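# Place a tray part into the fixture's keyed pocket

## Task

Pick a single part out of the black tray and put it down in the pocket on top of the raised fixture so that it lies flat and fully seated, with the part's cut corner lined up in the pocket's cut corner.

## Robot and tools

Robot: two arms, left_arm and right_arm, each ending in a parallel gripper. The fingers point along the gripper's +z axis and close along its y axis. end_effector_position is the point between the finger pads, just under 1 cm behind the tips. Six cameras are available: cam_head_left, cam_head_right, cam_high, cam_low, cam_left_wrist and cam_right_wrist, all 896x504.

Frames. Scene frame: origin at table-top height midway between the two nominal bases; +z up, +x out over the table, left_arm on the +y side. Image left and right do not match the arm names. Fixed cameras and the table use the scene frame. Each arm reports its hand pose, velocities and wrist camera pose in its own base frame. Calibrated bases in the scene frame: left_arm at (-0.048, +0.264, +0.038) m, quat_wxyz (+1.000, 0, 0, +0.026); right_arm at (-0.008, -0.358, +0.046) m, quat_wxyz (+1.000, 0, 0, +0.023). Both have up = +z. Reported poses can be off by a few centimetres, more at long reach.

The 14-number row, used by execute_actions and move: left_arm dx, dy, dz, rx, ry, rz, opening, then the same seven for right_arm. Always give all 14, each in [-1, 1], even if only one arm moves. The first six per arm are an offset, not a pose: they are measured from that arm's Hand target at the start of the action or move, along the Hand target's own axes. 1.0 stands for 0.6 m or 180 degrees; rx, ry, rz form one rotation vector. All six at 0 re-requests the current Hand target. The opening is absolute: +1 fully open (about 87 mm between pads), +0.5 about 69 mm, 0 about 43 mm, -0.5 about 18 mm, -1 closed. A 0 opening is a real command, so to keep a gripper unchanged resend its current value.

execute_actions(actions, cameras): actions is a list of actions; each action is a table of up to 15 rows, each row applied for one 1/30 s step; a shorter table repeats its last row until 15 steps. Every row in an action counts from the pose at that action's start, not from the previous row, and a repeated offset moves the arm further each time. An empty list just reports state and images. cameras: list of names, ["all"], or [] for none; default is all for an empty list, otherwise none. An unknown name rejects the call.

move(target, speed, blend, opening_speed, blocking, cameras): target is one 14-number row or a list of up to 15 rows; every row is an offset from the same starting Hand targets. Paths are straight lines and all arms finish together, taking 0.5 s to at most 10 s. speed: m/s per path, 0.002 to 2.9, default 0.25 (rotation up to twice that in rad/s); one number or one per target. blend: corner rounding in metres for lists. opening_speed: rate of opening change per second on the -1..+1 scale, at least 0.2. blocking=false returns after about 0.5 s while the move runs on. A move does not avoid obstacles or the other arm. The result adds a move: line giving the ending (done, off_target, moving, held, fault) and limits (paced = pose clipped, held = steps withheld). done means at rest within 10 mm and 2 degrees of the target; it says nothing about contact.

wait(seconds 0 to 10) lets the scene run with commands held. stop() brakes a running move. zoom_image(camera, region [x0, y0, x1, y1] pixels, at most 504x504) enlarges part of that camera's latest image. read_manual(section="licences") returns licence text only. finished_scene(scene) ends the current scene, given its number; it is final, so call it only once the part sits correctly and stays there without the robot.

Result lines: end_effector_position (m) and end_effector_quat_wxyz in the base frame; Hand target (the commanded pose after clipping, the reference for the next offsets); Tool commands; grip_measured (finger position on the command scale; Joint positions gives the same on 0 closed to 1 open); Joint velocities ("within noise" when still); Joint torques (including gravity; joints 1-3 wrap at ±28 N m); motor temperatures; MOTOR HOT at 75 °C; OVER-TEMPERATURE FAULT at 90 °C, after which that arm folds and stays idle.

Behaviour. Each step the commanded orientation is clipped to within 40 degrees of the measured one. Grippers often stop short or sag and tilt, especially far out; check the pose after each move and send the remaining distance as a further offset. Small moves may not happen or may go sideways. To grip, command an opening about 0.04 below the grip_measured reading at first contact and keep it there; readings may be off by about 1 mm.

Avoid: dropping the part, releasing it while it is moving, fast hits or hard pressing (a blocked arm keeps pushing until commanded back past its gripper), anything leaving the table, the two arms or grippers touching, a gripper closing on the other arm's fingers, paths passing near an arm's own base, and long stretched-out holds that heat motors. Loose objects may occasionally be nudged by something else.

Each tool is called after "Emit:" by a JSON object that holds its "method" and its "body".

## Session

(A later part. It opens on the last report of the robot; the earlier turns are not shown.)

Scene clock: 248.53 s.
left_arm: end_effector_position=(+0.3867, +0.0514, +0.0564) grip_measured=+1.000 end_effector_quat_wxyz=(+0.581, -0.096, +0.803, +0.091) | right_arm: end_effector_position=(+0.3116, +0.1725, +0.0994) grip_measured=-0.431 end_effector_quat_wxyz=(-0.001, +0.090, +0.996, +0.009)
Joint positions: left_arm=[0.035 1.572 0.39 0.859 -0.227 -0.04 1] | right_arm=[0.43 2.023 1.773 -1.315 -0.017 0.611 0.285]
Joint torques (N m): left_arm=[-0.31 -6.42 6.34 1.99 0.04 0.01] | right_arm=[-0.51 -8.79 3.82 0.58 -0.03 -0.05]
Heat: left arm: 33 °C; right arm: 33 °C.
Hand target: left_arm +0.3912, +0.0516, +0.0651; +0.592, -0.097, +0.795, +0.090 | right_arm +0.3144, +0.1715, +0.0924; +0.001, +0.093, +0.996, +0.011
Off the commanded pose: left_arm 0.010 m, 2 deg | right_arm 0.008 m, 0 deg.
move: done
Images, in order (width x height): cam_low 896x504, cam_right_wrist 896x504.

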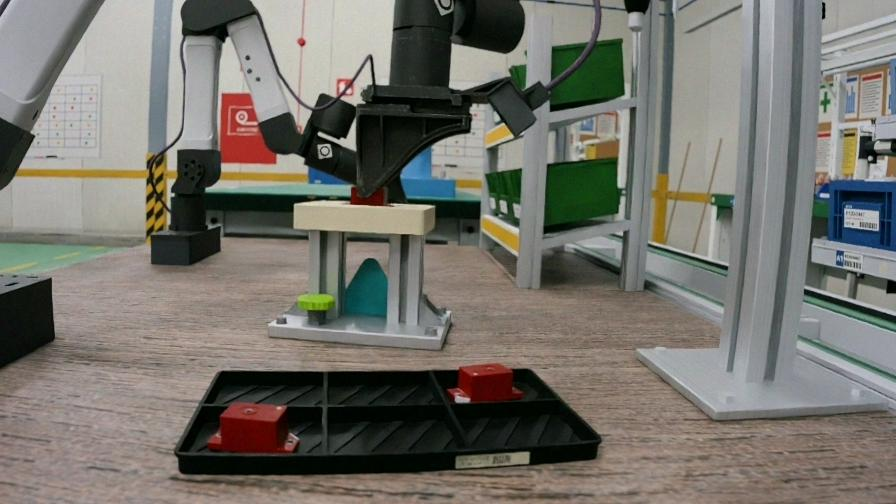

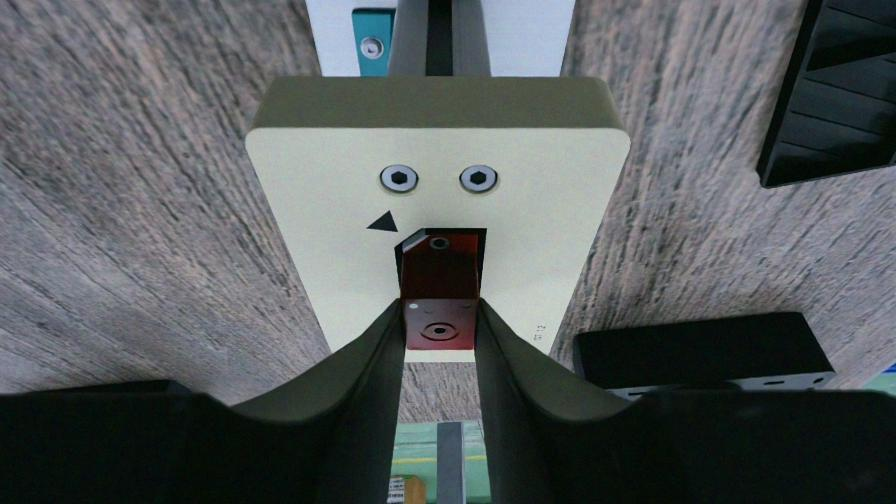

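Emit:
{"method": "move", "body": {"target": [0,0,0,0,0,0,1,0.004,0.001,-0.009,0,0,0,-0.55], "speed": 0.03}}

Emit:
{"method": "move", "body": {"target": [[0,0,0,0,0,0,1,0,0,0,0,0,0,-0.35],[0,0,0,0,0,0,1,0,0,0,0,0,0,-0.15]], "opening_speed": 0.25, "cameras": ["cam_right_wrist"]}}

Emit:
{"method": "zoom_image", "body": {"camera": "cam_right_wrist", "region": [360, 180, 520, 370]}}

Scene clock: 253.63 s.
left_arm: end_effector_position=(+0.3867, +0.0514, +0.0564) grip_measured=+1.000 end_effector_quat_wxyz=(+0.581, -0.096, +0.803, +0.091) | right_arm: end_effector_position=(+0.3116, +0.1725, +0.0994) grip_measured=-0.431 end_effector_quat_wxyz=(-0.001, +0.090, +0.996, +0.009)
Joint positions: left_arm=[0.035 1.572 0.39 0.859 -0.227 -0.04 1] | right_arm=[0.43 2.023 1.773 -1.315 -0.017 0.611 0.285]
Joint torques (N m): left_arm=[-0.31 -6.43 6.34 2 0.04 0.01] | right_arm=[-0.08 -9.47 4.62 0.41 -0.03 -0.01]
Heat: left arm: 33 °C; right arm: 33 °C.
Hand target: left_arm +0.3912, +0.0516, +0.0651; +0.592, -0.097, +0.795, +0.090 | right_arm +0.3121, +0.1724, +0.0978; +0.001, +0.093, +0.996, +0.011
Off the commanded pose: left_arm 0.010 m, 2 deg | right_arm 0.002 m, 0 deg.
move: done

Scene clock: 256.33 s.
left_arm: end_effector_position=(+0.3867, +0.0514, +0.0564) grip_measured=+1.000 end_effector_quat_wxyz=(+0.581, -0.096, +0.803, +0.091) | right_arm: end_effector_position=(+0.3120, +0.1726, +0.0986) grip_measured=-0.150 end_effector_quat_wxyz=(+0.000, +0.090, +0.996, +0.009)
Joint positions: left_arm=[0.035 1.572 0.39 0.859 -0.227 -0.04 1] | right_arm=[0.43 2.023 1.77 -1.31 -0.017 0.611 0.425]
Joint torques (N m): left_arm=[-0.31 -6.43 6.35 2 0.04 0.01] | right_arm=[-0.08 -9.47 4.85 0.36 -0.03 0]
Heat: left arm: 34 °C; right arm: 34 °C.
Hand target: left_arm +0.3912, +0.0516, +0.0651; +0.592, -0.097, +0.795, +0.090 | right_arm +0.3121, +0.1724, +0.0978; +0.001, +0.093, +0.996, +0.011
Off the commanded pose: left_arm 0.010 m, 2 deg | right_arm 0.001 m, 0 deg.
move: done
Images, in order (width x height): cam_right_wrist 896x504.

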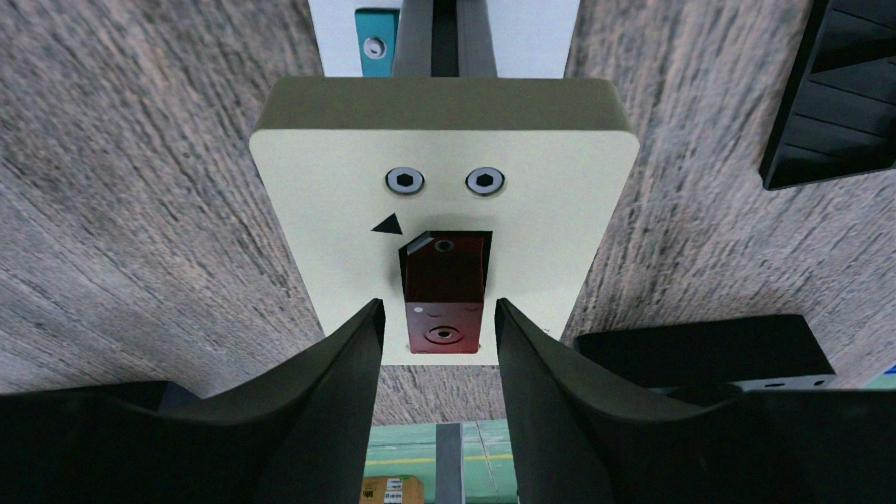

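Scaled by 2.653 from the camera's 896x504 image, which has a finer 1280x720 frame.

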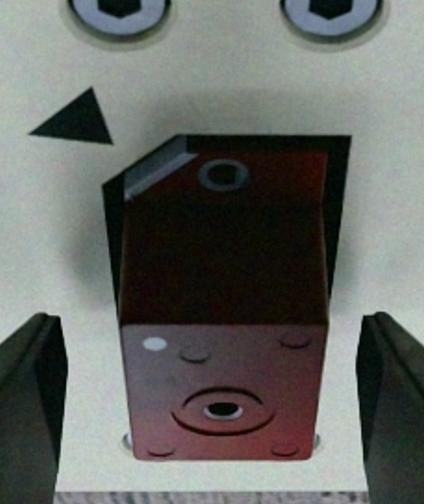

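Emit:
{"method": "move", "body": {"target": [[0,0,0,0,0,0,1,0,0,-0.045,0,0,0,-0.15],[0,0,0,0,0,0,1,0.093,0,-0.12,0,-0.38,0,-0.15]], "speed": [0.08,0.2], "cameras": ["cam_right_wrist","cam_low"]}}

Emit:
{"method": "zoom_image", "body": {"camera": "cam_low", "region": [290, 160, 450, 250]}}

Scene clock: 264.83 s.
left_arm: end_effector_position=(+0.3867, +0.0514, +0.0564) grip_measured=+1.000 end_effector_quat_wxyz=(+0.581, -0.096, +0.803, +0.091) | right_arm: end_effector_position=(+0.2574, +0.1813, +0.1663) grip_measured=-0.150 end_effector_quat_wxyz=(+0.554, +0.078, +0.828, -0.050)
Joint positions: left_arm=[0.035 1.572 0.39 0.859 -0.227 -0.04 1] | right_arm=[1.071 1.274 0.895 -0.548 1.073 0.867 0.425]
Joint torques (N m): left_arm=[-0.32 -6.43 6.34 1.99 0.04 0.01] | right_arm=[0.59 -5.29 5.34 1.24 0.5 -0.05]
Heat: left arm: 34 °C; right arm: 33 °C.
Hand target: left_arm +0.3912, +0.0516, +0.0651; +0.592, -0.097, +0.795, +0.090 | right_arm +0.2569, +0.1812, +0.1698; +0.561, +0.083, +0.823, -0.043
Off the commanded pose: left_arm 0.010 m, 2 deg | right_arm 0.003 m, 1 deg.
move: done
Images, in order (width x height): cam_low 896x504, cam_right_wrist 896x504.

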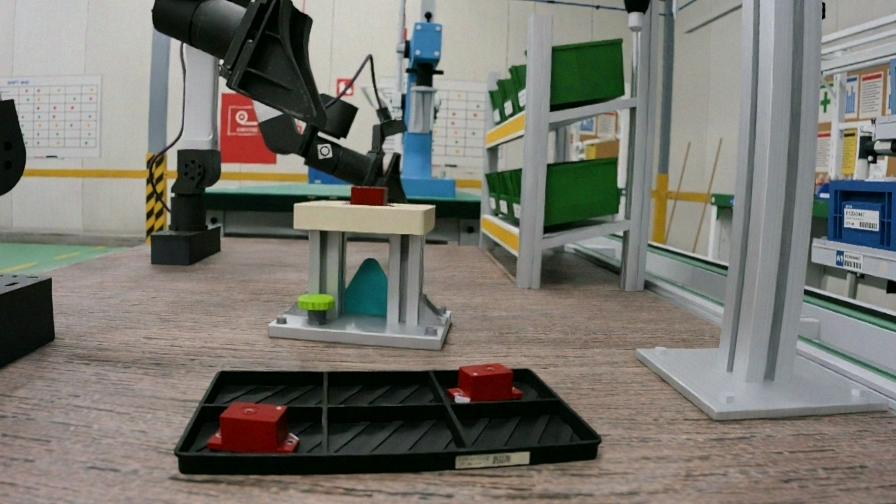

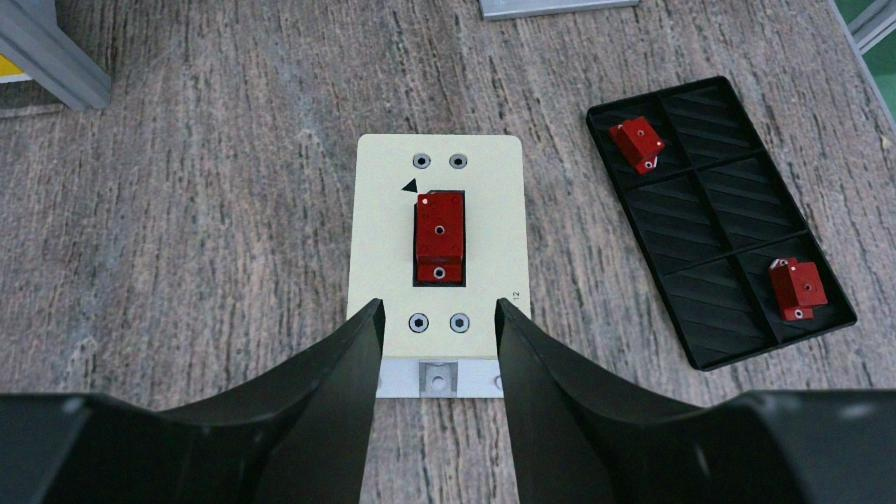

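Scaled by 3.150 from the camera's 896x504 image, which has a finer 1280x720 frame.

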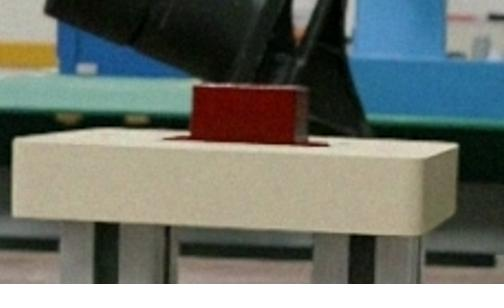

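Emit:
{"method": "zoom_image", "body": {"camera": "cam_right_wrist", "region": [400, 175, 480, 295]}}

Scaled by 4.200 from the camera's 896x504 image, which has a finer 1280x720 frame.

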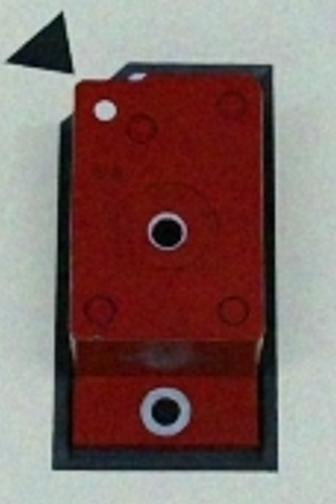

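Emit:
{"method": "zoom_image", "body": {"camera": "cam_right_wrist", "region": [410, 255, 470, 295]}}

Emit:
{"method": "zoom_image", "body": {"camera": "cam_right_wrist", "region": [400, 175, 480, 225]}}

Scaled by 8.400 from the camera's 896x504 image, which has a finer 1280x720 frame.

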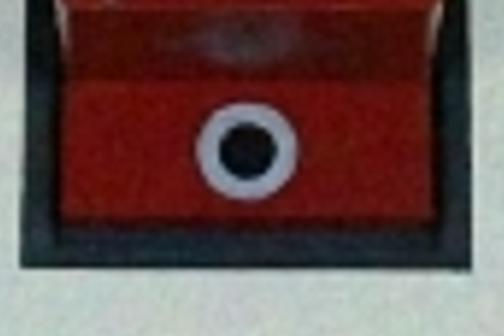

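Scaled by 6.300 from the camera's 896x504 image, which has a finer 1280x720 frame.

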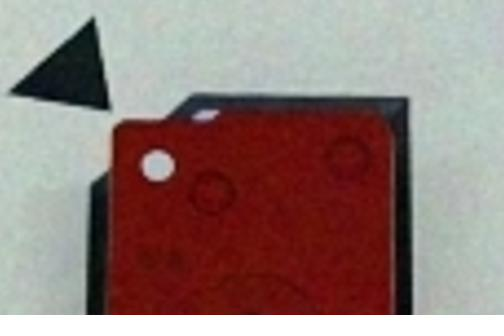

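Emit:
{"method": "zoom_image", "body": {"camera": "cam_low", "region": [330, 180, 410, 215]}}

Scaled by 6.300 from the camera's 896x504 image, which has a finer 1280x720 frame.

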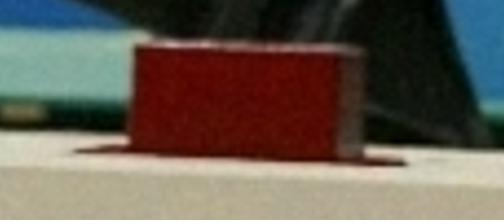

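Emit:
{"method": "finished_scene", "body": {"scene": 2}}

The scene is finished: the task was done.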